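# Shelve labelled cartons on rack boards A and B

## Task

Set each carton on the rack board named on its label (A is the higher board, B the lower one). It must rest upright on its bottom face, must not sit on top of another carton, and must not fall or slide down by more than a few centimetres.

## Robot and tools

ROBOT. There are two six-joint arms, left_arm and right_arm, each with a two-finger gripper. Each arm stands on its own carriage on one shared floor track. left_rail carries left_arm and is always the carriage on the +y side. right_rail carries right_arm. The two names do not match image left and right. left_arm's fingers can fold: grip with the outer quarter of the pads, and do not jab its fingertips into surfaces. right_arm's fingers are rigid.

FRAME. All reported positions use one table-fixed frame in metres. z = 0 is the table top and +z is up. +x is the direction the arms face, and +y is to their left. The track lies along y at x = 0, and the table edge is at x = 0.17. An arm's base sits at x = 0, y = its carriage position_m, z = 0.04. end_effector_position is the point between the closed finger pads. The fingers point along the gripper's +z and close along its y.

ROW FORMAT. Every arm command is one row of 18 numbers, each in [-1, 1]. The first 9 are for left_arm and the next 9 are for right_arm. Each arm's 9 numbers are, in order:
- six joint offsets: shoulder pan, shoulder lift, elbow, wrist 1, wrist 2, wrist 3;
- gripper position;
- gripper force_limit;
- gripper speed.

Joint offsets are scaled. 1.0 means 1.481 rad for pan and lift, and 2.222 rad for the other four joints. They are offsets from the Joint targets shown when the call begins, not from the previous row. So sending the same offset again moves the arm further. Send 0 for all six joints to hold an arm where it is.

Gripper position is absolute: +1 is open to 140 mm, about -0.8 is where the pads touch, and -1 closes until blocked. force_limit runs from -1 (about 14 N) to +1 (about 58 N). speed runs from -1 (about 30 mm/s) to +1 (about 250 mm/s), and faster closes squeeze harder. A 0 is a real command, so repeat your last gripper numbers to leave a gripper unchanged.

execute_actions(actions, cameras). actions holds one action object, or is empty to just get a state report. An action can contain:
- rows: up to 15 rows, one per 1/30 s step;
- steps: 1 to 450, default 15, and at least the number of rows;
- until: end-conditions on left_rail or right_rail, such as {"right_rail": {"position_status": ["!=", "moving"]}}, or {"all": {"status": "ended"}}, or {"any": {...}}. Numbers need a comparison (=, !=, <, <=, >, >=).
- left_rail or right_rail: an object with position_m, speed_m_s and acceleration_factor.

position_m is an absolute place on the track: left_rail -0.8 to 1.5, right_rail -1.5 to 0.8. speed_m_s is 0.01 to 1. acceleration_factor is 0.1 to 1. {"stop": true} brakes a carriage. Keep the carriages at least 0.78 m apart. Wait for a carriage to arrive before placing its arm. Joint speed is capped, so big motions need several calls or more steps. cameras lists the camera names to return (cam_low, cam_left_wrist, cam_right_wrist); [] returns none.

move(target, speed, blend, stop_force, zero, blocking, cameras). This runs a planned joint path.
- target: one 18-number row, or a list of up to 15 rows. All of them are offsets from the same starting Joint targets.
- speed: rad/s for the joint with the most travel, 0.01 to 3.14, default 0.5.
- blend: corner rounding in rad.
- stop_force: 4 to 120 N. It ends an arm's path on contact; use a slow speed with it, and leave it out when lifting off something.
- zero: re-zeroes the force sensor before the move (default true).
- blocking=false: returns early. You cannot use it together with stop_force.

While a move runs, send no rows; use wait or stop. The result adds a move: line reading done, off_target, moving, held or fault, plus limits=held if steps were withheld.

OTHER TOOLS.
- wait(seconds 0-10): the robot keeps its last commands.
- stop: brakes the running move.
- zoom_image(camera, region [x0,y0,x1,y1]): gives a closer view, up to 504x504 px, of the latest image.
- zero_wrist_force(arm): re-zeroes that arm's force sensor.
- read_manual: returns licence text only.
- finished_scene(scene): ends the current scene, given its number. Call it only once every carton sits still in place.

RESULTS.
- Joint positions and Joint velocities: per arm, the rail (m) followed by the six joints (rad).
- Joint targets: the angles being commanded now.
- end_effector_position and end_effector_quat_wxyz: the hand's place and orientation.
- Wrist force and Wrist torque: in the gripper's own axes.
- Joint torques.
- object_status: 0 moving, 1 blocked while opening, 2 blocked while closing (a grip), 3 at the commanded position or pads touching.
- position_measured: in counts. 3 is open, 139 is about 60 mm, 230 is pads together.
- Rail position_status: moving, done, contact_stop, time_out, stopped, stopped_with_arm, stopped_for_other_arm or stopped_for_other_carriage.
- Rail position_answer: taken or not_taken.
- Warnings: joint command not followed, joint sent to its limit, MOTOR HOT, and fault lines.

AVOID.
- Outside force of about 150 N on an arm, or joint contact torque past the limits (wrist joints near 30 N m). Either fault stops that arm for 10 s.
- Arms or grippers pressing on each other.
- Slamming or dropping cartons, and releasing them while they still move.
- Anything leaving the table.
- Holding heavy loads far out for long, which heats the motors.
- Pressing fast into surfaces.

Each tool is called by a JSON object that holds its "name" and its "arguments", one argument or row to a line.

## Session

{"name": "execute_actions", "arguments": {
  "actions": []
}}

Scene clock: 0.00 s.
left_arm: end_effector_position=(+0.3563, +0.7786, +0.5790) position_measured=3 object_status=3 end_effector_quat_wxyz=(+0.000, +0.000, +1.000, +0.000) | right_arm: end_effector_position=(+0.3563, -0.6214, +0.5790) position_measured=3 object_status=3 end_effector_quat_wxyz=(+0.000, +0.000, +1.000, +0.000)
Joint positions: left_arm=[0.7 -0.281 -2.157 1.821 -1.235 -1.571 -0.28] | right_arm=[-0.7 -0.281 -2.157 1.821 -1.235 -1.571 -0.28]
Joint velocities: within noise
Joint torques (N m): no reading
Wrist force (N): no reading
Wrist torque (N m): no reading
Wrist force, peak (N): no reading
Joint targets: left_arm=[0.700 -0.280 -2.157 1.821 -1.235 -1.571 -0.280] | right_arm=[-0.700 -0.281 -2.157 1.821 -1.235 -1.571 -0.280]
Tool commands: left_gripper/position=+1.0 left_gripper/force_limit=+1.0 left_gripper/speed=+1.0 right_gripper/position=+1.0 right_gripper/force_limit=+1.0 right_gripper/speed=+1.0
left_rail: position_m=0.700 position_status=done
right_rail: position_m=-0.700 position_status=done

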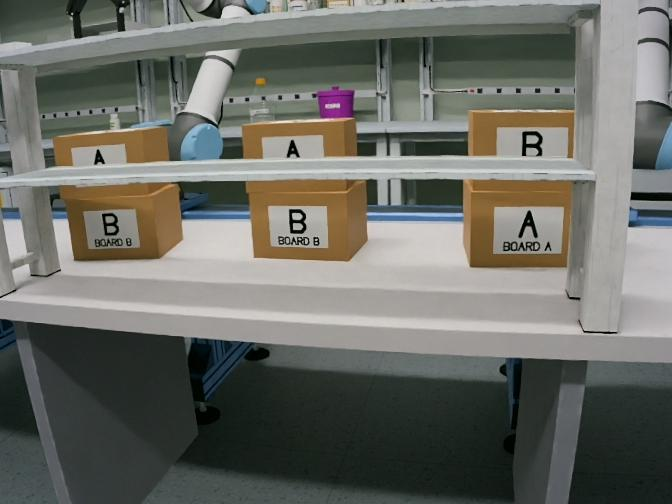

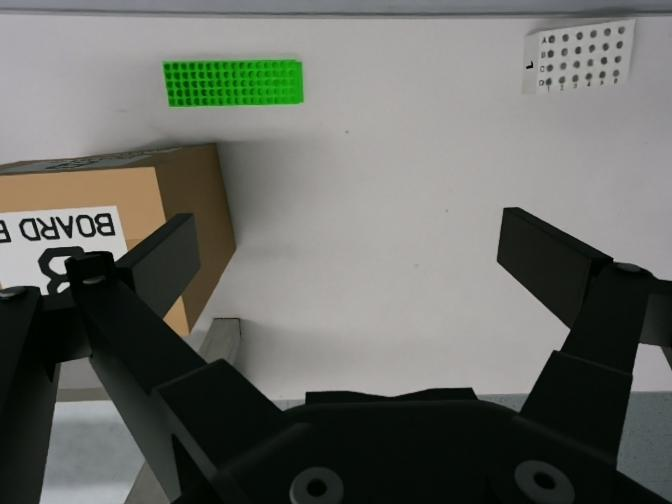

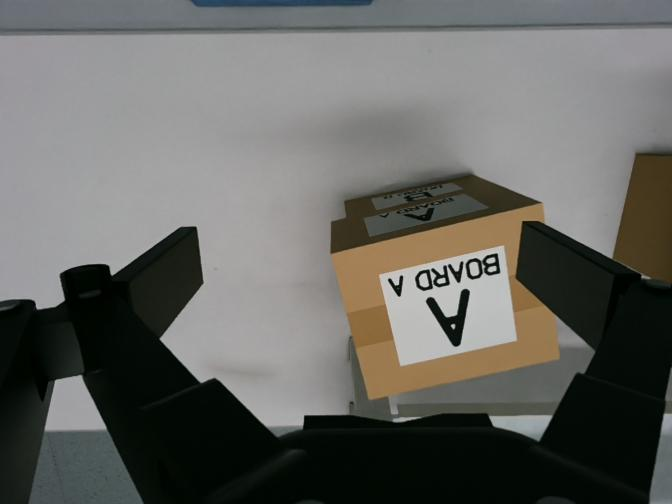

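{"name": "zoom_image", "arguments": {
  "camera": "cam_left_wrist",
  "region": [0, 110, 320, 400]
}}

{"name": "zoom_image", "arguments": {
  "camera": "cam_right_wrist",
  "region": [310, 130, 672, 430]
}}

{"name": "zoom_image", "arguments": {
  "camera": "cam_low",
  "region": [0, 90, 400, 310]
}}

{"name": "zoom_image", "arguments": {
  "camera": "cam_low",
  "region": [272, 90, 672, 310]
}}

Scaled by 1.575.

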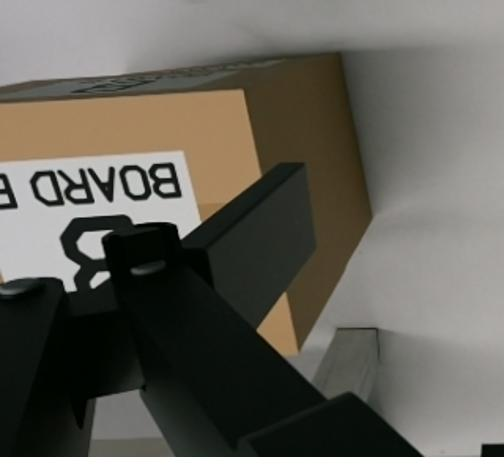

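Scaled by 1.392.

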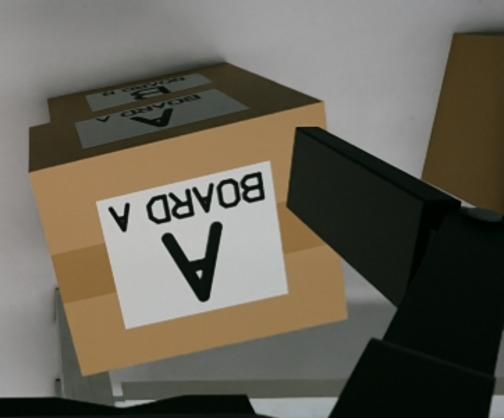

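Scaled by 1.260.

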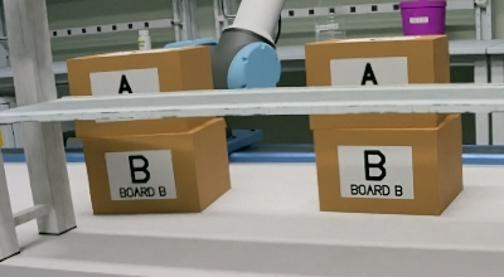

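Scaled by 1.260.

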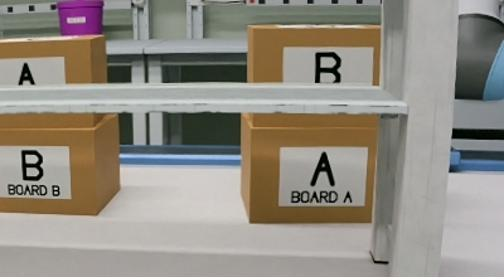

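{"name": "zoom_image", "arguments": {
  "camera": "cam_low",
  "region": [40, 110, 210, 280]
}}

{"name": "zoom_image", "arguments": {
  "camera": "cam_low",
  "region": [225, 105, 395, 275]
}}

{"name": "zoom_image", "arguments": {
  "camera": "cam_low",
  "region": [440, 100, 620, 280]
}}

Scaled by 2.965.

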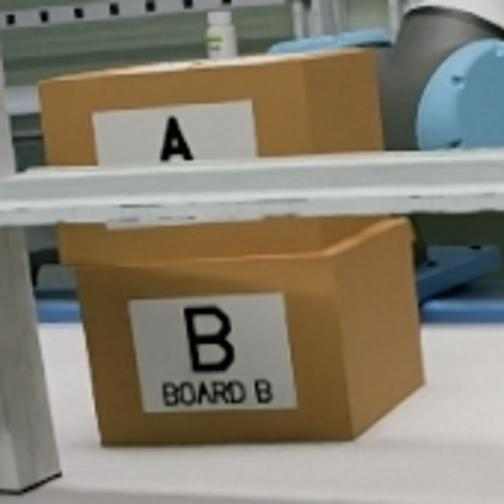

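Scaled by 2.965.

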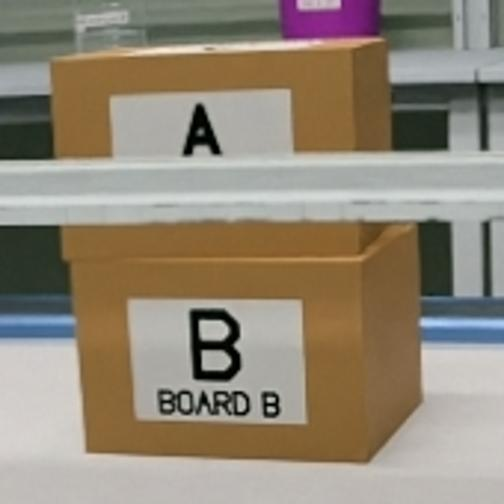

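Scaled by 2.800.

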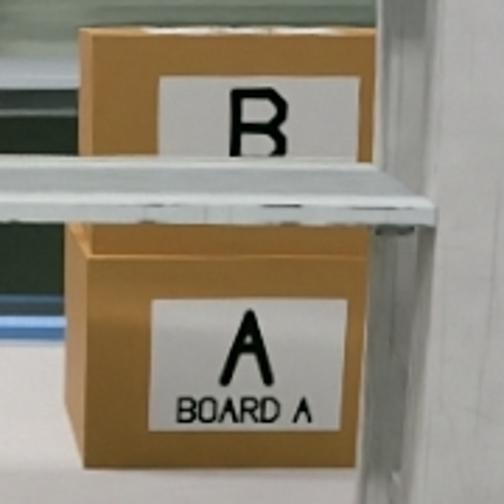

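{"name": "execute_actions", "arguments": {
  "actions": [
    {"left_rail":{"position_m":0.45,"speed_m_s":0.5},"right_rail":{"position_m":-0.45,"speed_m_s":0.5},"steps":120,"until":{"all":{"status":"ended"}}}
  ],
  "cameras": ["cam_left_wrist","cam_right_wrist"]
}}

{"name": "zoom_image", "arguments": {
  "camera": "cam_left_wrist",
  "region": [60, 60, 460, 460]
}}

{"name": "zoom_image", "arguments": {
  "camera": "cam_right_wrist",
  "region": [0, 60, 336, 460]
}}

{"name": "zoom_image", "arguments": {
  "camera": "cam_right_wrist",
  "region": [336, 60, 672, 460]
}}

Scene clock: 131.70 s.
left_arm: end_effector_position=(+0.3563, +0.5287, +0.5790) position_measured=3 object_status=3 end_effector_quat_wxyz=(+0.000, +0.000, +1.000, +0.000) end_effector_velocity=(+0.000, -0.001, +0.000) end_effector_angular_velocity=(+0.000, +0.000, +0.001) | right_arm: end_effector_position=(+0.3563, -0.3715, +0.5790) position_measured=3 object_status=3 end_effector_quat_wxyz=(+0.000, +0.000, +1.000, +0.000) end_effector_velocity=(+0.000, +0.001, +0.000) end_effector_angular_velocity=(+0.000, +0.001, -0.001)
Joint positions: left_arm=[0.45 -0.281 -2.157 1.821 -1.235 -1.571 -0.28] | right_arm=[-0.45 -0.281 -2.157 1.821 -1.235 -1.571 -0.28]
Joint velocities: left_arm=[-0.001 0.001 0 0 0 0 0] | right_arm=[0.001 0 0 0 0.001 0 0]
Joint torques (N m): left_arm=[2.28 5.85 -50.42 -3.61 0.28 -0.12] | right_arm=[-0.15 5.16 -41.17 -4.04 0.54 0.25]
Wrist force (N): left_arm=[0.3 -0.3 0.3] | right_arm=[0.3 0.0 0.1]
Wrist torque (N m): left_arm=[-0.06 -0.06 0.00] | right_arm=[0.00 -0.07 0.00]
Wrist force, peak (N): left_arm=[0.1 -1.9 0.1] | right_arm=[0.1 -2.0 0.0]
Joint targets: left_arm=[0.450 -0.280 -2.157 1.821 -1.235 -1.571 -0.280] | right_arm=[-0.450 -0.281 -2.157 1.821 -1.235 -1.571 -0.280]
Tool commands: left_gripper/position=+1.0 left_gripper/force_limit=+1.0 left_gripper/speed=+1.0 right_gripper/position=+1.0 right_gripper/force_limit=+1.0 right_gripper/speed=+1.0
left_rail: position_m=0.450 speed_m_s=0.50 position_status=done
right_rail: position_m=-0.450 speed_m_s=0.50 position_status=done
camera_calibration:
cam_left_wrist: T_world_to_cam=[[0.00214105, 0.999833, 0.0181292, -0.530824], [0.941022, -0.00814831, 0.338248, -0.530732], [0.338339, 0.0163358, -0.940882, 0.598315], [0, 0, 0, 1]] pos_world=[0.298133, 0.516637, 0.752087]
cam_right_wrist: T_world_to_cam=[[0.0224336, 0.999667, 0.0127834, 0.363006], [0.95045, -0.0252913, 0.309847, -0.525709], [0.310067, 0.00519896, -0.950701, 0.617929], [0, 0, 0, 1]] pos_world=[0.299918, -0.379394, 0.745714]
Images, in order (width x height): cam_left_wrist 672x504, cam_right_wrist 672x504.

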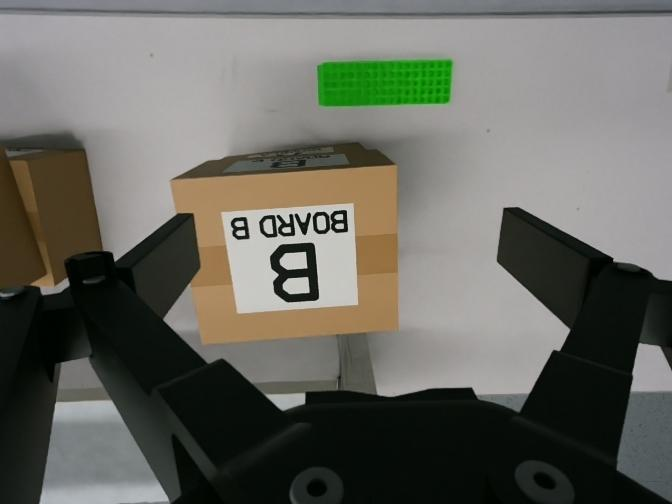

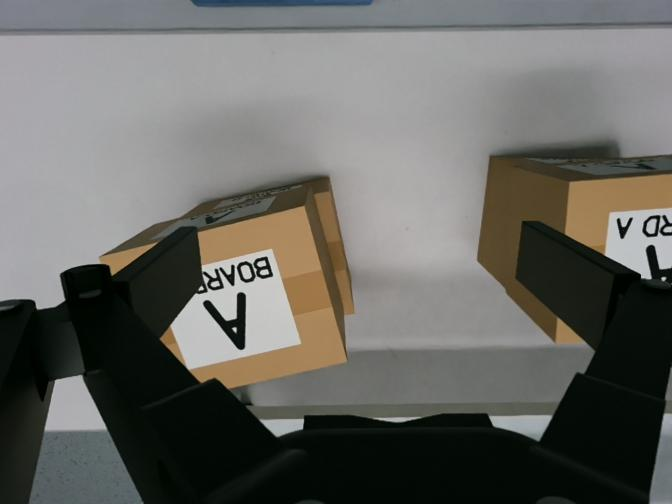

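Scaled by 1.260.

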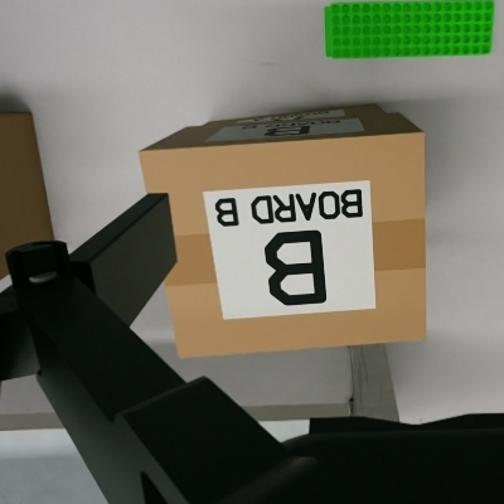

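Scaled by 1.260.

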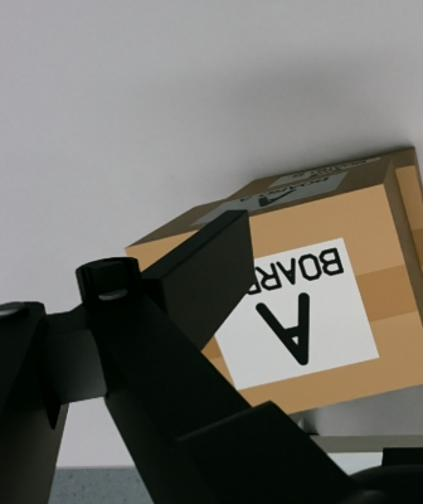

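Scaled by 1.260.

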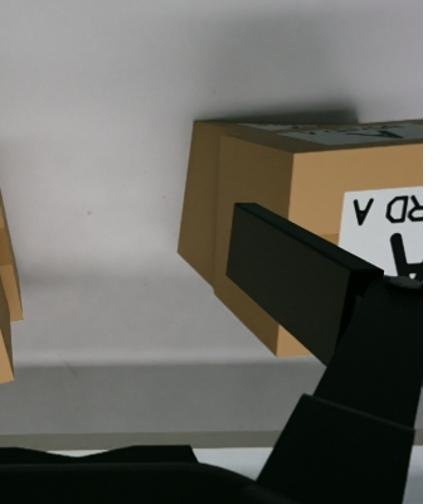

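{"name": "zoom_image", "arguments": {
  "camera": "cam_left_wrist",
  "region": [0, 120, 160, 300]
}}

{"name": "zoom_image", "arguments": {
  "camera": "cam_right_wrist",
  "region": [460, 130, 672, 360]
}}

Scaled by 2.800.

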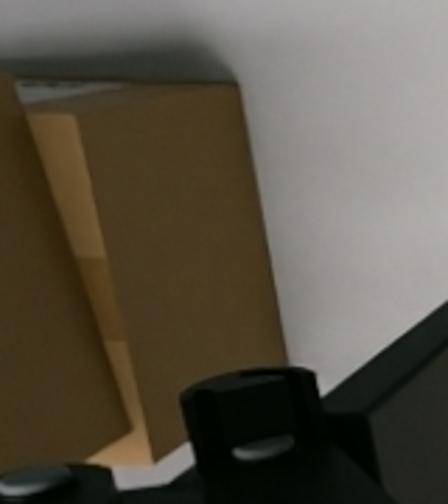

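Scaled by 2.191.

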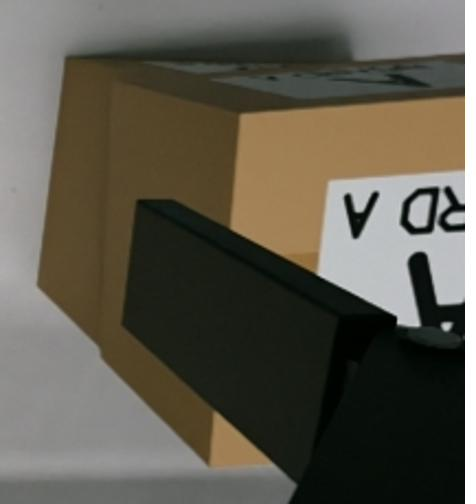

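{"name": "execute_actions", "arguments": {
  "actions": [
    {"left_rail":{"position_m":1.047,"speed_m_s":0.5},"steps":120,"until":{"left_rail":{"position_status":["!=","moving"]}}}
  ],
  "cameras": []
}}

{"name": "execute_actions", "arguments": {
  "actions": [
    {"right_rail":{"position_m":-0.1915,"speed_m_s":0.5},"steps":120,"until":{"right_rail":{"position_status":["!=","moving"]}}}
  ],
  "cameras": []
}}

{"name": "move", "arguments": {
  "target": [-0.506414,0,0,0.180018,0.337534,-0.292529,-1,-1,0,0.371371,0,0,0.180018,-0.576058,0.418542,-0.157,0,0],
  "speed": 0.8,
  "cameras": []
}}

Scene clock: 313.77 s.
left_arm: end_effector_position=(+0.3563, +1.1255, +0.5790) position_measured=3 object_status=3 end_effector_quat_wxyz=(+0.000, +0.000, +1.000, +0.000) end_effector_velocity=(+0.000, +0.001, -0.001) end_effector_angular_velocity=(+0.000, +0.002, +0.000) | right_arm: end_effector_position=(+0.3563, -0.3714, +0.5790) position_measured=3 object_status=3 end_effector_quat_wxyz=(+0.000, +0.000, +1.000, +0.000)
Joint positions: left_arm=[1.047 -0.281 -2.157 1.821 -1.235 -1.571 -0.28] | right_arm=[-0.45 -0.28 -2.157 1.821 -1.235 -1.571 -0.28]
Joint velocities: left_arm=[0.001 0.001 0.001 0.001 0 -0.001 0] | right_arm=[within noise]
Joint torques (N m): left_arm=[0.07 5.31 -45.98 -2.36 -0.01 -0.17] | right_arm=[-1.84 7.53 -38.6 -3.17 0.47 0.08]
Wrist force (N): left_arm=[-0.1 -0.2 -0.1] | right_arm=[0.2 -0.3 0.2]
Wrist torque (N m): left_arm=[-0.05 0.02 0.00] | right_arm=[-0.06 -0.04 0.00]
Wrist force, peak (N): left_arm=[-0.2 -2.5 0.0] | right_arm=[0.4 -0.5 0.0]
Joint targets: left_arm=[1.047 -0.280 -2.157 1.821 -1.235 -1.571 -0.280] | right_arm=[-0.450 -0.281 -2.157 1.821 -1.235 -1.571 -0.280]
Tool commands: left_gripper/position=+1.0 left_gripper/force_limit=+1.0 left_gripper/speed=+1.0 right_gripper/position=+1.0 right_gripper/force_limit=+1.0 right_gripper/speed=+1.0
left_rail: position_m=1.047 speed_m_s=0.50 position_status=done
right_rail: position_m=-0.450 speed_m_s=0.50 position_status=done
No camera images: "cameras" was empty.

Scene clock: 315.30 s.
left_arm: end_effector_position=(+0.3563, +1.1256, +0.5790) position_measured=3 object_status=3 end_effector_quat_wxyz=(+0.000, +0.000, +1.000, +0.000) | right_arm: end_effector_position=(+0.3563, -0.1130, +0.5790) position_measured=3 object_status=3 end_effector_quat_wxyz=(+0.000, +0.000, +1.000, +0.000) end_effector_velocity=(+0.000, +0.001, +0.000) end_effector_angular_velocity=(-0.001, +0.001, +0.001)
Joint positions: left_arm=[1.047 -0.281 -2.157 1.821 -1.235 -1.571 -0.28] | right_arm=[-0.192 -0.281 -2.157 1.821 -1.235 -1.571 -0.28]
Joint velocities: left_arm=[within noise] | right_arm=[0.001 0.001 0.001 0 0 -0.001 0]
Joint torques (N m): left_arm=[1.15 8.13 -45.95 -2.03 0.19 -0.38] | right_arm=[-1.21 8.7 -37.24 -2.85 0.45 0.22]
Wrist force (N): left_arm=[0.0 -0.1 0.2] | right_arm=[0.1 -0.1 0.0]
Wrist torque (N m): left_arm=[-0.02 -0.01 0.00] | right_arm=[-0.02 -0.01 0.00]
Wrist force, peak (N): left_arm=[0.4 0.2 -0.1] | right_arm=[0.3 -1.9 -0.1]
Joint targets: left_arm=[1.047 -0.280 -2.157 1.821 -1.235 -1.571 -0.280] | right_arm=[-0.192 -0.281 -2.157 1.821 -1.235 -1.571 -0.280]
Tool commands: left_gripper/position=+1.0 left_gripper/force_limit=+1.0 left_gripper/speed=+1.0 right_gripper/position=+1.0 right_gripper/force_limit=+1.0 right_gripper/speed=+1.0
left_rail: position_m=1.047 speed_m_s=0.50 position_status=done
right_rail: position_m=-0.192 speed_m_s=0.50 position_status=done
No camera images: "cameras" was empty.

Scene clock: 317.60 s.
left_arm: end_effector_position=(+0.4586, +1.0723, +0.6433) position_measured=233 object_status=3 end_effector_quat_wxyz=(+0.195, +0.118, +0.907, +0.353) | right_arm: end_effector_position=(+0.3038, -0.2654, +0.7829) position_measured=149 object_status=3 end_effector_quat_wxyz=(+0.117, +0.032, +0.794, -0.595)
Joint positions: left_arm=[1.047 -1.031 -2.157 1.821 -0.835 -0.821 -0.93] | right_arm=[-0.191 0.27 -2.157 1.821 -0.835 -2.851 0.649]
Joint velocities: within noise
Joint torques (N m): left_arm=[-15.5 8.88 -43.54 0.07 5.07 -2.62] | right_arm=[12.07 9.07 -35.84 -0.01 -6.32 3.13]
Wrist force (N): left_arm=[0.1 -0.5 0.3] | right_arm=[0.3 1.2 0.7]
Wrist torque (N m): left_arm=[0.01 0.06 -0.30] | right_arm=[-0.26 -0.14 -0.37]
Wrist force, peak (N): left_arm=[0.4 -1.9 -0.3] | right_arm=[0.4 0.6 1.7]
Joint targets: left_arm=[1.047 -1.031 -2.157 1.821 -0.835 -0.821 -0.930] | right_arm=[-0.192 0.270 -2.157 1.821 -0.835 -2.851 0.649]
left_rail: position_m=1.047 speed_m_s=0.50 position_status=done
right_rail: position_m=-0.191 position_m_goal=-0.192 speed_m_s=0.50 position_status=done
move: done
No camera images: "cameras" was empty.

{"name": "move", "arguments": {
  "target": [-0.528591,0.147238,0.216067,0.212799,0.329227,-0.288479,-1,-1,0,0.392608,0.233658,0.178402,0.192864,-0.573909,0.419442,-0.157,0,0],
  "speed": 0.8
}}

Scene clock: 329.63 s.
left_arm: end_effector_position=(+0.4301, +0.6482, +0.4700) position_measured=233 object_status=3 end_effector_quat_wxyz=(+0.537, +0.537, +0.460, +0.460) | right_arm: end_effector_position=(+0.4478, +0.2976, +0.4700) position_measured=149 object_status=3 end_effector_quat_wxyz=(+0.564, -0.559, +0.433, -0.427)
Joint positions: left_arm=[1.047 -1.814 -1.939 2.301 -0.362 -0.089 -1.571] | right_arm=[-0.191 0.851 -1.811 2.217 -0.407 -4.126 1.581]
Joint velocities: within noise
Joint torques (N m): left_arm=[-16.51 9.16 -34.44 3.65 2.71 -2.21] | right_arm=[11.83 -10.13 -32.28 0.76 -2.45 2.3]
Wrist force (N): left_arm=[0.3 0.0 0.1] | right_arm=[0.3 1.4 0.9]
Wrist torque (N m): left_arm=[0.08 0.01 -0.31] | right_arm=[-0.39 -0.21 -0.35]
Wrist force, peak (N): left_arm=[-1.4 -2.0 -1.1] | right_arm=[-2.1 4.1 -0.8]
Joint targets: left_arm=[1.047 -1.814 -1.939 2.301 -0.362 -0.089 -1.571] | right_arm=[-0.192 0.851 -1.811 2.217 -0.406 -4.126 1.581]
left_rail: position_m=1.047 speed_m_s=0.50 position_status=done
right_rail: position_m=-0.191 position_m_goal=-0.192 speed_m_s=0.50 position_status=done
move: done
camera_calibration:
cam_left_wrist: T_world_to_cam=[[-0.0182134, 0.00132142, 0.999833, -0.453949], [-0.47789, -0.878387, -0.00754456, 0.774709], [0.878231, -0.477948, 0.01663, 0.107021], [0, 0, 0, 1]] pos_world=[0.267969, 0.732245, 0.457939]
cam_right_wrist: T_world_to_cam=[[-0.0209496, 0.0284458, -0.999376, 0.477662], [-0.547378, 0.836142, 0.0352741, -0.0185272], [0.836623, 0.547775, -0.00194629, -0.360652], [0, 0, 0, 1]] pos_world=[0.301595, 0.19946, 0.477315]

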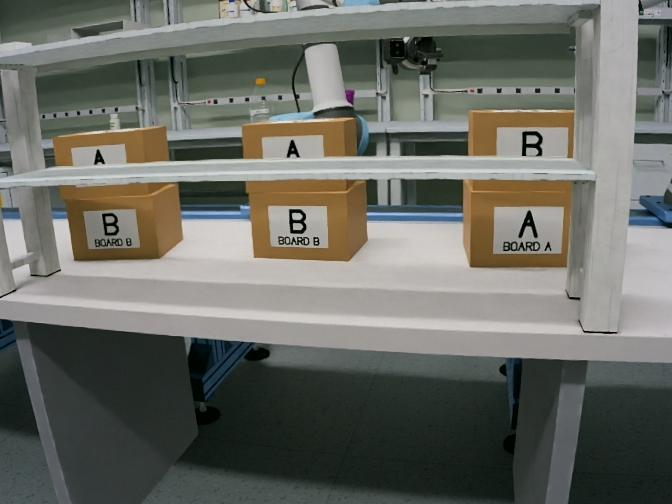

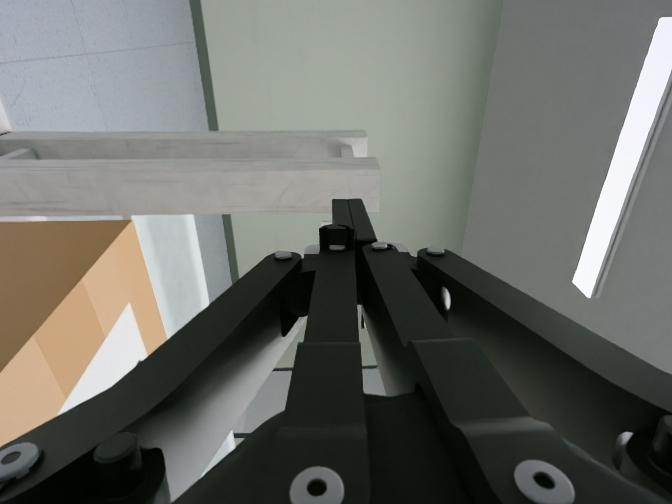

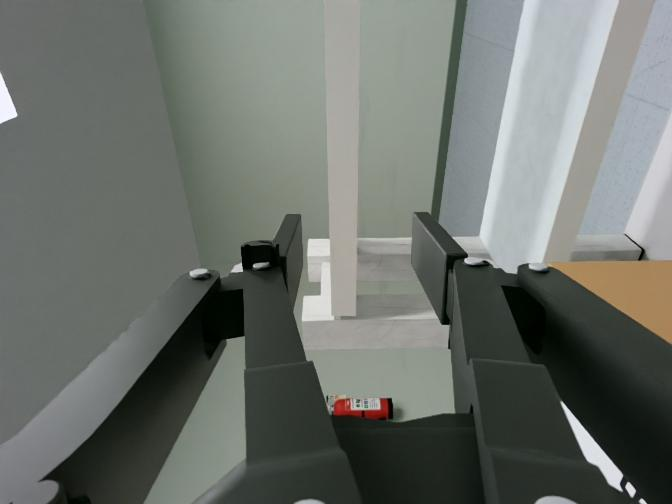

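{"name": "move", "arguments": {
  "target": [
    [0,0.072922,0.058638,-0.107242,0,0,-1,-1,0,0,0.071992,0.053959,-0.101942,0,0,-0.157,0,0],
    [0,0.193167,0.104268,-0.233017,0,0,-1,-1,0,0,0.181186,0.094573,-0.215336,0,0,-0.157,0,0]
  ],
  "speed": [0.3,0.2],
  "blend": 0.015
}}

{"name": "zero_wrist_force", "arguments": {
  "arm": "left_arm"
}}

{"name": "zero_wrist_force", "arguments": {
  "arm": "right_arm"
}}

Scene clock: 376.27 s.
left_arm: end_effector_position=(+0.4301, +0.6482, +0.2710) position_measured=233 object_status=3 end_effector_quat_wxyz=(+0.537, +0.537, +0.460, +0.460) | right_arm: end_effector_position=(+0.4478, +0.2977, +0.2709) position_measured=149 object_status=3 end_effector_quat_wxyz=(+0.564, -0.559, +0.433, -0.427)
Joint positions: left_arm=[1.047 -1.814 -1.653 2.533 -0.88 -0.089 -1.571] | right_arm=[-0.191 0.851 -1.542 2.427 -0.885 -4.126 1.581]
Joint velocities: within noise
Joint torques (N m): left_arm=[-10.86 -2.31 -18.96 -1.57 1.55 -2.17] | right_arm=[7.32 -21.3 -19.4 -6.27 -2.58 2.63]
Wrist force (N): left_arm=[0.1 -0.2 0.3] | right_arm=[0.0 1.5 1.3]
Wrist torque (N m): left_arm=[0.03 0.08 -0.30] | right_arm=[-0.34 -0.13 -0.32]
Wrist force, peak (N): left_arm=[-0.3 1.1 0.4] | right_arm=[0.1 2.5 1.1]
Joint targets: left_arm=[1.047 -1.814 -1.653 2.533 -0.880 -0.089 -1.571] | right_arm=[-0.192 0.851 -1.542 2.427 -0.885 -4.126 1.581]
left_rail: position_m=1.047 speed_m_s=0.50 position_status=done
right_rail: position_m=-0.191 position_m_goal=-0.192 speed_m_s=0.50 position_status=done
move: done
camera_calibration:
cam_left_wrist: T_world_to_cam=[[-0.0181739, 0.00118965, 0.999834, -0.254898], [-0.478084, -0.878281, -0.00764509, 0.773072], [0.878126, -0.478144, 0.0165306, 0.110568], [0, 0, 0, 1]] pos_world=[0.267868, 0.732145, 0.258938]
cam_right_wrist: T_world_to_cam=[[-0.0211806, 0.0284113, -0.999372, 0.278758], [-0.547672, 0.835945, 0.0353725, -0.011489], [0.836425, 0.548077, -0.00214573, -0.361039], [0, 0, 0, 1]] pos_world=[0.301594, 0.199561, 0.278214]

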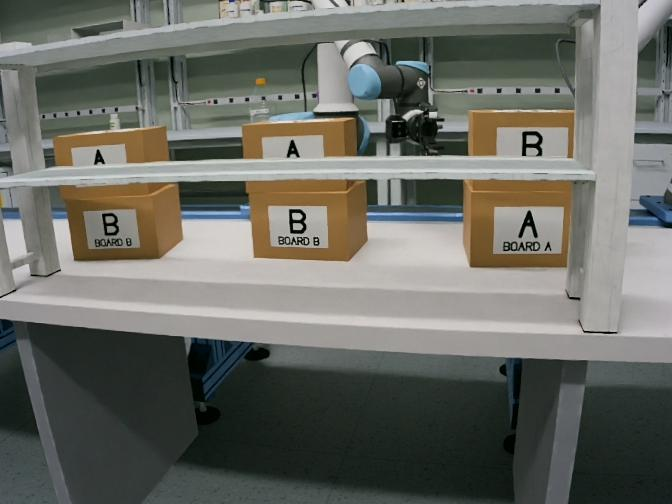

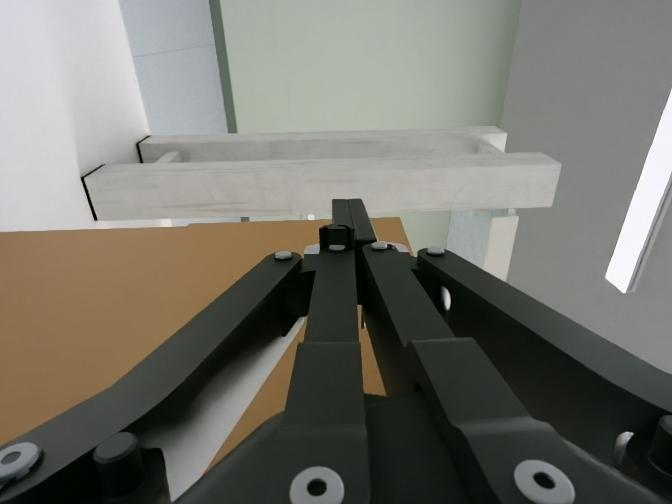

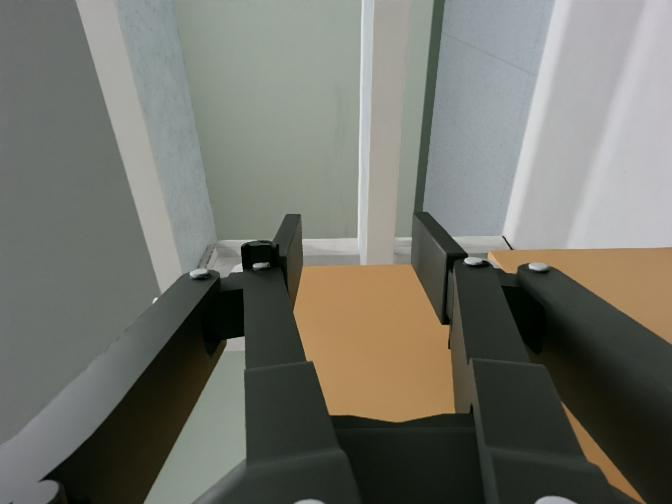

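Wrist force sensor zeroed.

Wrist force sensor zeroed.

{"name": "move", "arguments": {
  "target": [0,0.012059,0.003001,-0.011039,0,0,-1,-1,0,0,0.010545,0.002617,-0.009645,0,0,-0.157,0,0],
  "speed": 0.05,
  "cameras": []
}}

{"name": "execute_actions", "arguments": {
  "actions": [
    {"left_rail":{"position_m":1.017,"speed_m_s":0.04},"right_rail":{"position_m":-0.1545,"speed_m_s":0.04},"steps":120,"until":{"all":{"status":"ended"}}}
  ],
  "cameras": ["cam_left_wrist","cam_right_wrist"]
}}

{"name": "execute_actions", "arguments": {
  "actions": [
    {"left_rail":{"position_m":1.014,"speed_m_s":0.02},"right_rail":{"position_m":-0.1515,"speed_m_s":0.02},"steps":60,"until":{"all":{"status":"ended"}}}
  ],
  "cameras": []
}}

Scene clock: 403.50 s.
left_arm: end_effector_position=(+0.4301, +0.6482, +0.2630) position_measured=233 object_status=3 end_effector_quat_wxyz=(+0.537, +0.537, +0.460, +0.460) | right_arm: end_effector_position=(+0.4477, +0.2977, +0.2629) position_measured=149 object_status=3 end_effector_quat_wxyz=(+0.564, -0.559, +0.433, -0.427)
Joint positions: left_arm=[1.047 -1.814 -1.635 2.539 -0.904 -0.089 -1.571] | right_arm=[-0.191 0.851 -1.527 2.433 -0.906 -4.126 1.581]
Joint velocities: within noise
Joint torques (N m): left_arm=[-5.66 -8.49 -19.51 -1.65 1.1 -1.89] | right_arm=[4.53 -20.82 -19.21 -6.93 -2.12 2.63]
Wrist force (N, zeroed by zero_wrist_force): left_arm=[0.2 -0.5 -0.2] | right_arm=[0.2 0.0 0.0]
Wrist torque (N m, zeroed by zero_wrist_force): left_arm=[-0.11 -0.05 0.01] | right_arm=[-0.02 -0.04 0.02]
Wrist force, peak (N, zeroed by zero_wrist_force): left_arm=[-0.1 -0.6 -0.3] | right_arm=[0.4 0.5 0.0]
Joint targets: left_arm=[1.047 -1.814 -1.635 2.539 -0.904 -0.089 -1.571] | right_arm=[-0.192 0.851 -1.527 2.433 -0.906 -4.126 1.581]
left_rail: position_m=1.047 speed_m_s=0.50 position_status=done
right_rail: position_m=-0.191 position_m_goal=-0.192 speed_m_s=0.50 position_status=done
move: done
No camera images: "cameras" was empty.

Scene clock: 404.73 s.
left_arm: end_effector_position=(+0.4301, +0.6182, +0.2629) position_measured=233 object_status=3 end_effector_quat_wxyz=(+0.537, +0.537, +0.460, +0.460) | right_arm: end_effector_position=(+0.4477, +0.3347, +0.2628) position_measured=149 object_status=3 end_effector_quat_wxyz=(+0.564, -0.559, +0.433, -0.427)
Joint positions: left_arm=[1.017 -1.814 -1.635 2.539 -0.904 -0.089 -1.571] | right_arm=[-0.154 0.851 -1.527 2.433 -0.906 -4.126 1.581]
Joint velocities: within noise
Joint torques (N m): left_arm=[-1.14 -8.04 -40.08 -0.48 1.3 -2.01] | right_arm=[4.36 -25.74 -31.86 -6.03 -1.79 2.54]
Wrist force (N, zeroed by zero_wrist_force): left_arm=[4.2 0.3 -1.3] | right_arm=[-0.1 0.0 -0.1]
Wrist torque (N m, zeroed by zero_wrist_force): left_arm=[-0.08 0.13 0.00] | right_arm=[-0.02 0.02 0.02]
Wrist force, peak (N, zeroed by zero_wrist_force): left_arm=[8.2 0.9 -1.8] | right_arm=[1.7 -0.4 -0.6]
Joint targets: left_arm=[1.017 -1.814 -1.635 2.539 -0.904 -0.089 -1.571] | right_arm=[-0.155 0.851 -1.527 2.433 -0.906 -4.126 1.581]
Tool commands: left_gripper/position=-1.0 left_gripper/force_limit=-1.0 left_gripper/speed=+0.0 right_gripper/position=-0.157 right_gripper/force_limit=+0.0 right_gripper/speed=+0.0
left_rail: position_m=1.017 speed_m_s=0.04 position_status=done
right_rail: position_m=-0.154 position_m_goal=-0.155 speed_m_s=0.04 position_status=done
camera_calibration:
cam_left_wrist: T_world_to_cam=[[-0.0182224, 0.00110225, 0.999833, -0.246687], [-0.478082, -0.878281, -0.00774501, 0.746822], [0.878126, -0.478143, 0.0165314, 0.0963172], [0, 0, 0, 1]] pos_world=[0.267968, 0.702245, 0.250838]
cam_right_wrist: T_world_to_cam=[[-0.0212645, 0.028357, -0.999372, 0.269649], [-0.547669, 0.835947, 0.035373, -0.0421339], [0.836425, 0.548077, -0.00224572, -0.381308], [0, 0, 0, 1]] pos_world=[0.301594, 0.236561, 0.270114]
Images, in order (width x height): cam_left_wrist 672x504, cam_right_wrist 672x504.

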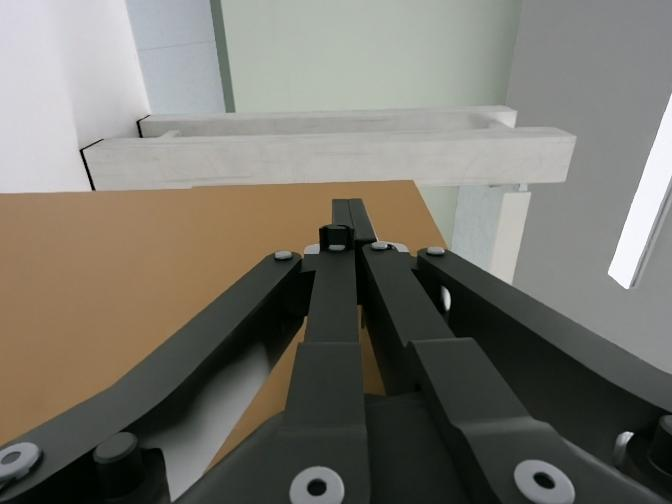

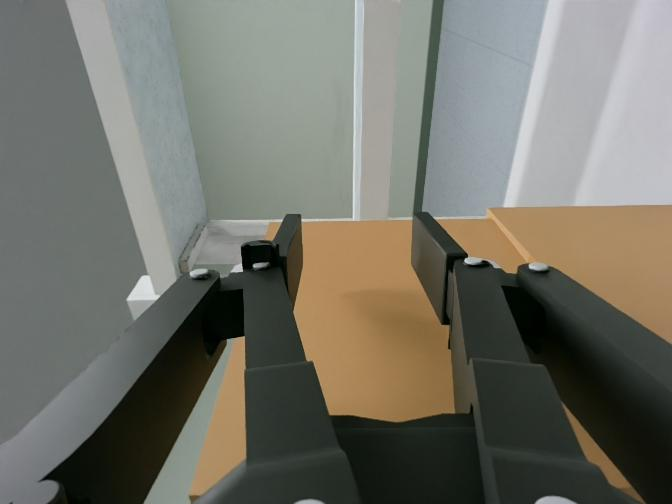

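Scene clock: 405.17 s.
left_arm: end_effector_position=(+0.4301, +0.6151, +0.2629) position_measured=233 object_status=3 end_effector_quat_wxyz=(+0.537, +0.537, +0.460, +0.460) | right_arm: end_effector_position=(+0.4477, +0.3377, +0.2628) position_measured=149 object_status=3 end_effector_quat_wxyz=(+0.564, -0.559, +0.433, -0.427)
Joint positions: left_arm=[1.014 -1.814 -1.635 2.539 -0.904 -0.089 -1.571] | right_arm=[-0.151 0.851 -1.527 2.433 -0.906 -4.126 1.581]
Joint velocities: within noise
Joint torques (N m): left_arm=[-0.51 -12.08 -42.61 -1.14 1.06 -1.85] | right_arm=[2.71 -27.23 -34.92 -5.82 -1.75 2.6]
Wrist force (N, zeroed by zero_wrist_force): left_arm=[5.9 0.7 -1.3] | right_arm=[0.0 -0.2 -0.2]
Wrist torque (N m, zeroed by zero_wrist_force): left_arm=[-0.05 0.25 -0.01] | right_arm=[-0.06 -0.02 0.02]
Wrist force, peak (N, zeroed by zero_wrist_force): left_arm=[8.8 0.7 -2.5] | right_arm=[0.7 -0.2 -0.3]
Joint targets: left_arm=[1.014 -1.814 -1.635 2.539 -0.904 -0.089 -1.571] | right_arm=[-0.151 0.851 -1.527 2.433 -0.906 -4.126 1.581]
Tool commands: left_gripper/position=-1.0 left_gripper/force_limit=-1.0 left_gripper/speed=+0.0 right_gripper/position=-0.157 right_gripper/force_limit=+0.0 right_gripper/speed=+0.0
left_rail: position_m=1.014 speed_m_s=0.02 position_status=done
right_rail: position_m=-0.151 speed_m_s=0.02 position_status=done
No camera images: "cameras" was empty.

{"name": "execute_actions", "arguments": {
  "actions": [
    {"right_rail":{"position_m":-0.1465,"speed_m_s":0.02},"steps":60,"until":{"right_rail":{"position_status":["!=","moving"]}}}
  ],
  "cameras": []
}}

{"name": "execute_actions", "arguments": {
  "actions": [
    {"right_rail":{"position_m":-0.1415,"speed_m_s":0.02},"steps":60,"until":{"right_rail":{"position_status":["!=","moving"]}}}
  ],
  "cameras": []
}}

Scene clock: 414.80 s.
left_arm: end_effector_position=(+0.4301, +0.6152, +0.2629) position_measured=233 object_status=3 end_effector_quat_wxyz=(+0.537, +0.537, +0.460, +0.460) | right_arm: end_effector_position=(+0.4477, +0.3427, +0.2628) position_measured=149 object_status=3 end_effector_quat_wxyz=(+0.564, -0.559, +0.433, -0.427)
Joint positions: left_arm=[1.014 -1.814 -1.635 2.539 -0.904 -0.089 -1.571] | right_arm=[-0.147 0.851 -1.527 2.433 -0.906 -4.126 1.581]
Joint velocities: within noise
Joint torques (N m): left_arm=[3.56 -37.01 -42.73 1.34 0.49 -1.92] | right_arm=[-0.2 -43.52 -33.13 -3.66 -1.02 2.89]
Wrist force (N, zeroed by zero_wrist_force): left_arm=[5.2 0.5 -1.0] | right_arm=[0.1 -0.2 -0.3]
Wrist torque (N m, zeroed by zero_wrist_force): left_arm=[0.00 0.20 -0.01] | right_arm=[-0.06 -0.02 0.01]
Wrist force, peak (N, zeroed by zero_wrist_force): left_arm=[6.8 0.7 -1.0] | right_arm=[0.8 0.1 -0.2]
Joint targets: left_arm=[1.014 -1.814 -1.635 2.539 -0.904 -0.089 -1.571] | right_arm=[-0.147 0.851 -1.527 2.433 -0.906 -4.126 1.581]
Tool commands: left_gripper/position=-1.0 left_gripper/force_limit=-1.0 left_gripper/speed=+0.0 right_gripper/position=-0.157 right_gripper/force_limit=+0.0 right_gripper/speed=+0.0
left_rail: position_m=1.014 speed_m_s=0.02 position_status=done
right_rail: position_m=-0.147 speed_m_s=0.02 position_status=done
No camera images: "cameras" was empty.

Scene clock: 415.33 s.
left_arm: end_effector_position=(+0.4301, +0.6152, +0.2629) position_measured=233 object_status=3 end_effector_quat_wxyz=(+0.537, +0.537, +0.460, +0.460) | right_arm: end_effector_position=(+0.4477, +0.3477, +0.2628) position_measured=149 object_status=3 end_effector_quat_wxyz=(+0.564, -0.559, +0.433, -0.427)
Joint positions: left_arm=[1.014 -1.814 -1.635 2.539 -0.904 -0.089 -1.571] | right_arm=[-0.141 0.851 -1.527 2.433 -0.906 -4.126 1.581]
Joint velocities: within noise
Joint torques (N m): left_arm=[5.09 -41.74 -42.08 1.28 0.35 -1.97] | right_arm=[0.75 -44.67 -32.53 -3.57 -1.24 2.81]
Wrist force (N, zeroed by zero_wrist_force): left_arm=[5.2 -0.6 -1.2] | right_arm=[0.0 0.0 -0.4]
Wrist torque (N m, zeroed by zero_wrist_force): left_arm=[-0.08 0.14 -0.01] | right_arm=[-0.03 -0.01 0.02]
Wrist force, peak (N, zeroed by zero_wrist_force): left_arm=[5.4 0.2 -1.0] | right_arm=[0.7 -0.4 -0.3]
Joint targets: left_arm=[1.014 -1.814 -1.635 2.539 -0.904 -0.089 -1.571] | right_arm=[-0.141 0.851 -1.527 2.433 -0.906 -4.126 1.581]
Tool commands: left_gripper/position=-1.0 left_gripper/force_limit=-1.0 left_gripper/speed=+0.0 right_gripper/position=-0.157 right_gripper/force_limit=+0.0 right_gripper/speed=+0.0
left_rail: position_m=1.014 speed_m_s=0.02 position_status=done
right_rail: position_m=-0.141 speed_m_s=0.02 position_status=done
No camera images: "cameras" was empty.

{"name": "execute_actions", "arguments": {
  "actions": [
    {"right_rail":{"position_m":-0.138,"speed_m_s":0.02},"steps":60,"until":{"right_rail":{"position_status":["!=","moving"]}}}
  ],
  "cameras": []
}}

{"name": "execute_actions", "arguments": {
  "actions": [
    {"right_rail":{"position_m":-0.1345,"speed_m_s":0.02},"steps":60,"until":{"right_rail":{"position_status":["!=","moving"]}}}
  ],
  "cameras": []
}}

Scene clock: 422.50 s.
left_arm: end_effector_position=(+0.4301, +0.6152, +0.2629) position_measured=233 object_status=3 end_effector_quat_wxyz=(+0.537, +0.537, +0.460, +0.460) | right_arm: end_effector_position=(+0.4477, +0.3511, +0.2628) position_measured=149 object_status=3 end_effector_quat_wxyz=(+0.564, -0.559, +0.433, -0.427) end_effector_velocity=(+0.001, +0.000, +0.000) end_effector_angular_velocity=(+0.000, +0.000, -0.003)
Joint positions: left_arm=[1.014 -1.814 -1.635 2.539 -0.904 -0.089 -1.571] | right_arm=[-0.138 0.851 -1.527 2.433 -0.906 -4.126 1.581]
Joint velocities: left_arm=[within noise] | right_arm=[0.001 -0.002 0 0 0 0.001 0.001]
Joint torques (N m): left_arm=[8.14 -44.18 -41.57 1.53 0.07 -1.78] | right_arm=[-2.34 -45.41 -30.65 -1.49 -0.65 2.56]
Wrist force (N, zeroed by zero_wrist_force): left_arm=[5.5 0.1 -0.9] | right_arm=[9.9 -2.3 -5.1]
Wrist torque (N m, zeroed by zero_wrist_force): left_arm=[-0.02 0.25 0.00] | right_arm=[-0.04 0.15 0.13]
Wrist force, peak (N, zeroed by zero_wrist_force): left_arm=[5.8 0.3 -1.2] | right_arm=[9.9 -2.3 -5.1]
Joint targets: left_arm=[1.014 -1.814 -1.635 2.539 -0.904 -0.089 -1.571] | right_arm=[-0.138 0.851 -1.527 2.433 -0.906 -4.126 1.581]
Tool commands: left_gripper/position=-1.0 left_gripper/force_limit=-1.0 left_gripper/speed=+0.0 right_gripper/position=-0.157 right_gripper/force_limit=+0.0 right_gripper/speed=+0.0
left_rail: position_m=1.014 speed_m_s=0.02 position_status=done
right_rail: position_m=-0.138 speed_m_s=0.02 position_status=done
No camera images: "cameras" was empty.

Scene clock: 422.97 s.
left_arm: end_effector_position=(+0.4301, +0.6153, +0.2629) position_measured=233 object_status=3 end_effector_quat_wxyz=(+0.537, +0.537, +0.460, +0.460) | right_arm: end_effector_position=(+0.4478, +0.3546, +0.2629) position_measured=149 object_status=3 end_effector_quat_wxyz=(+0.564, -0.559, +0.433, -0.427)
Joint positions: left_arm=[1.014 -1.814 -1.635 2.539 -0.904 -0.089 -1.571] | right_arm=[-0.135 0.851 -1.527 2.433 -0.906 -4.126 1.581]
Joint velocities: within noise
Joint torques (N m): left_arm=[0.06 -43.59 -41.06 0.34 7.49 -1.96] | right_arm=[3.92 -41.08 -29.64 -1.35 -7.85 2.33]
Wrist force (N, zeroed by zero_wrist_force): left_arm=[23.8 2.3 -6.0] | right_arm=[33.3 -5.8 -7.9]
Wrist torque (N m, zeroed by zero_wrist_force): left_arm=[-0.11 0.88 -0.04] | right_arm=[0.15 0.74 0.24]
Wrist force, peak (N, zeroed by zero_wrist_force): left_arm=[24.4 1.8 -6.1] | right_arm=[33.3 -5.8 -7.9]
Joint targets: left_arm=[1.014 -1.814 -1.635 2.539 -0.904 -0.089 -1.571] | right_arm=[-0.135 0.851 -1.527 2.433 -0.906 -4.126 1.581]
Tool commands: left_gripper/position=-1.0 left_gripper/force_limit=-1.0 left_gripper/speed=+0.0 right_gripper/position=-0.157 right_gripper/force_limit=+0.0 right_gripper/speed=+0.0
left_rail: position_m=1.014 speed_m_s=0.02 position_status=done
right_rail: position_m=-0.135 speed_m_s=0.02 position_status=done
No camera images: "cameras" was empty.

{"name": "execute_actions", "arguments": {
  "actions": [
    {"left_rail":{"position_m":1.0122,"speed_m_s":0.02},"right_rail":{"position_m":-0.1335,"speed_m_s":0.02},"steps":60,"until":{"all":{"status":"ended"}}}
  ],
  "cameras": []
}}

Scene clock: 431.03 s.
left_arm: end_effector_position=(+0.4301, +0.6135, +0.2629) position_measured=233 object_status=3 end_effector_quat_wxyz=(+0.537, +0.537, +0.460, +0.460) | right_arm: end_effector_position=(+0.4477, +0.3557, +0.2628) position_measured=149 object_status=3 end_effector_quat_wxyz=(+0.564, -0.559, +0.433, -0.427)
Joint positions: left_arm=[1.012 -1.814 -1.635 2.539 -0.904 -0.089 -1.571] | right_arm=[-0.134 0.851 -1.527 2.433 -0.906 -4.126 1.581]
Joint velocities: within noise
Joint torques (N m): left_arm=[-23.48 -30.45 -50.56 -2.9 14.19 -1.8] | right_arm=[25.67 -21.03 -33.45 -0.16 -18.69 0.38]
Wrist force (N, zeroed by zero_wrist_force): left_arm=[52.4 9.0 -16.6] | right_arm=[44.2 -9.1 -10.7]
Wrist torque (N m, zeroed by zero_wrist_force): left_arm=[-0.25 1.86 -0.13] | right_arm=[0.16 0.98 0.31]
Wrist force, peak (N, zeroed by zero_wrist_force): left_arm=[52.4 9.0 -16.6] | right_arm=[44.2 -9.1 -10.7]
Joint targets: left_arm=[1.012 -1.814 -1.635 2.539 -0.904 -0.089 -1.571] | right_arm=[-0.133 0.851 -1.527 2.433 -0.906 -4.126 1.581]
Tool commands: left_gripper/position=-1.0 left_gripper/force_limit=-1.0 left_gripper/speed=+0.0 right_gripper/position=-0.157 right_gripper/force_limit=+0.0 right_gripper/speed=+0.0
left_rail: position_m=1.012 speed_m_s=0.02 position_status=done
right_rail: position_m=-0.134 position_m_goal=-0.133 speed_m_s=0.02 position_status=done
No camera images: "cameras" was empty.

{"name": "move", "arguments": {
  "target": [0,-0.017956,-0.004544,0.016511,0,0,-1,-1,0,0,-0.015723,-0.003965,0.014445,0,0,-0.157,0,0],
  "speed": 0.03
}}

Scene clock: 462.30 s.
left_arm: end_effector_position=(+0.4301, +0.6134, +0.2749) position_measured=233 object_status=3 end_effector_quat_wxyz=(+0.537, +0.537, +0.460, +0.460) | right_arm: end_effector_position=(+0.4477, +0.3557, +0.2748) position_measured=149 object_status=3 end_effector_quat_wxyz=(+0.564, -0.559, +0.433, -0.427)
Joint positions: left_arm=[1.012 -1.814 -1.661 2.529 -0.868 -0.089 -1.571] | right_arm=[-0.133 0.851 -1.55 2.424 -0.874 -4.126 1.581]
Joint velocities: within noise
Joint torques (N m): left_arm=[-26.77 -43.85 -71.2 -0.46 13.92 -1.66] | right_arm=[30.18 -50.18 -57.38 -2.64 -18.44 -0.45]
Wrist force (N, zeroed by zero_wrist_force): left_arm=[45.4 -10.6 -9.2] | right_arm=[45.8 7.2 -8.7]
Wrist torque (N m, zeroed by zero_wrist_force): left_arm=[0.22 1.62 0.12] | right_arm=[-0.06 1.07 0.28]
Wrist force, peak (N, zeroed by zero_wrist_force): left_arm=[53.7 8.1 -16.6] | right_arm=[47.6 8.1 -9.3]
Joint targets: left_arm=[1.012 -1.814 -1.661 2.529 -0.868 -0.089 -1.571] | right_arm=[-0.133 0.851 -1.550 2.424 -0.874 -4.126 1.581]
left_rail: position_m=1.012 speed_m_s=0.02 position_status=done
right_rail: position_m=-0.133 speed_m_s=0.02 position_status=done
move: done
camera_calibration:
cam_left_wrist: T_world_to_cam=[[-0.0181739, 0.00118965, 0.999834, -0.258756], [-0.478084, -0.878281, -0.00764509, 0.742537], [0.878126, -0.478144, 0.0165306, 0.0938645], [0, 0, 0, 1]] pos_world=[0.267868, 0.697345, 0.262838]
cam_right_wrist: T_world_to_cam=[[-0.0211806, 0.0284113, -0.999372, 0.28101], [-0.547672, 0.835945, 0.0353725, -0.0600282], [0.836425, 0.548077, -0.00214573, -0.392764], [0, 0, 0, 1]] pos_world=[0.301594, 0.257461, 0.282114]

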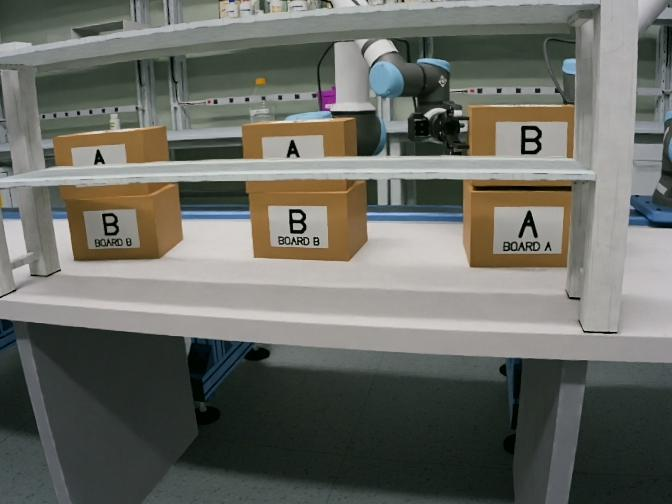

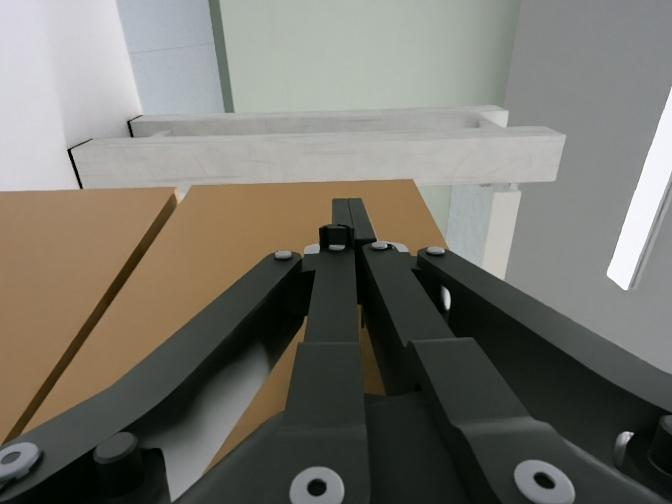

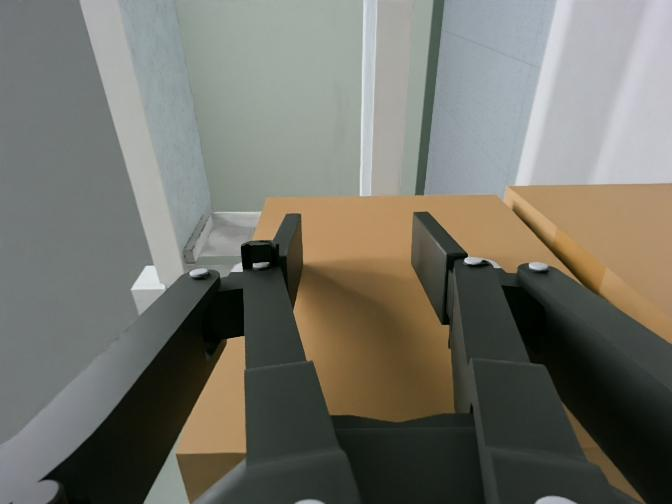

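{"name": "move", "arguments": {
  "target": [
    [0,-0.041385,-0.012447,0.040031,0,0,-1,-1,0,0,-0.036783,-0.010946,0.035462,0,0,-0.157,0,0],
    [0,-0.083434,-0.028751,0.084361,0,0,-1,-1,0,0,-0.075093,-0.025457,0.075508,0,0,-0.157,0,0],
    [0,-0.118131,-0.046218,0.124954,0,0,-1,-1,0,0,-0.107606,-0.041197,0.112918,0,0,-0.157,0,0]
  ],
  "speed": 0.12,
  "blend": 0.012,
  "cameras": ["cam_left_wrist"]
}}

Scene clock: 625.57 s.
left_arm: end_effector_position=(+0.4301, +0.6134, +0.3739) position_measured=233 object_status=3 end_effector_quat_wxyz=(+0.537, +0.537, +0.460, +0.460) | right_arm: end_effector_position=(+0.4478, +0.3557, +0.3738) position_measured=149 object_status=3 end_effector_quat_wxyz=(+0.564, -0.559, +0.433, -0.427)
Joint positions: left_arm=[1.012 -1.814 -1.836 2.427 -0.59 -0.089 -1.571] | right_arm=[-0.133 0.851 -1.709 2.333 -0.624 -4.126 1.581]
Joint velocities: within noise
Joint torques (N m): left_arm=[-23.77 -30.91 -77.87 -0.08 13.86 -1.59] | right_arm=[30.84 -39.22 -61.49 -3.15 -18.41 -0.53]
Wrist force (N, zeroed by zero_wrist_force): left_arm=[45.3 -11.4 -9.3] | right_arm=[46.5 7.9 -8.7]
Wrist torque (N m, zeroed by zero_wrist_force): left_arm=[0.25 1.65 0.12] | right_arm=[-0.09 1.02 0.20]
Wrist force, peak (N, zeroed by zero_wrist_force): left_arm=[51.6 -10.6 -10.1] | right_arm=[52.9 7.7 -9.8]
Joint targets: left_arm=[1.012 -1.814 -1.836 2.427 -0.590 -0.089 -1.571] | right_arm=[-0.133 0.851 -1.709 2.333 -0.623 -4.126 1.581]
left_rail: position_m=1.012 speed_m_s=0.02 position_status=done
right_rail: position_m=-0.133 speed_m_s=0.02 position_status=done
move: done
camera_calibration:
cam_left_wrist: T_world_to_cam=[[-0.0181739, 0.00118965, 0.999834, -0.35774], [-0.478084, -0.878281, -0.00764509, 0.743294], [0.878126, -0.478144, 0.0165306, 0.092228], [0, 0, 0, 1]] pos_world=[0.267868, 0.697345, 0.361838]
Images, in order (width x height): cam_left_wrist 672x504.

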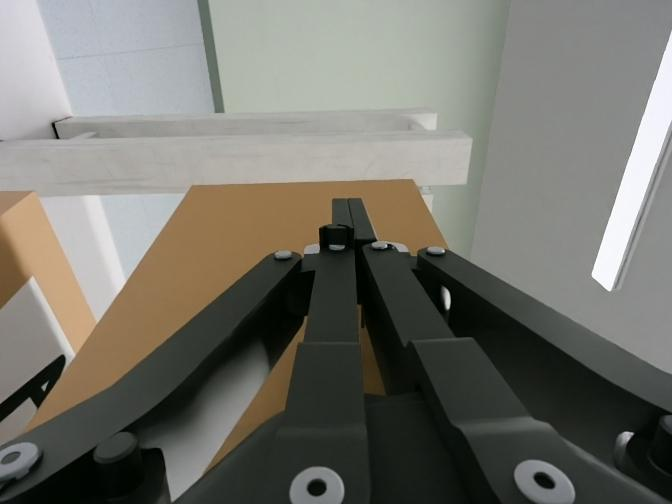

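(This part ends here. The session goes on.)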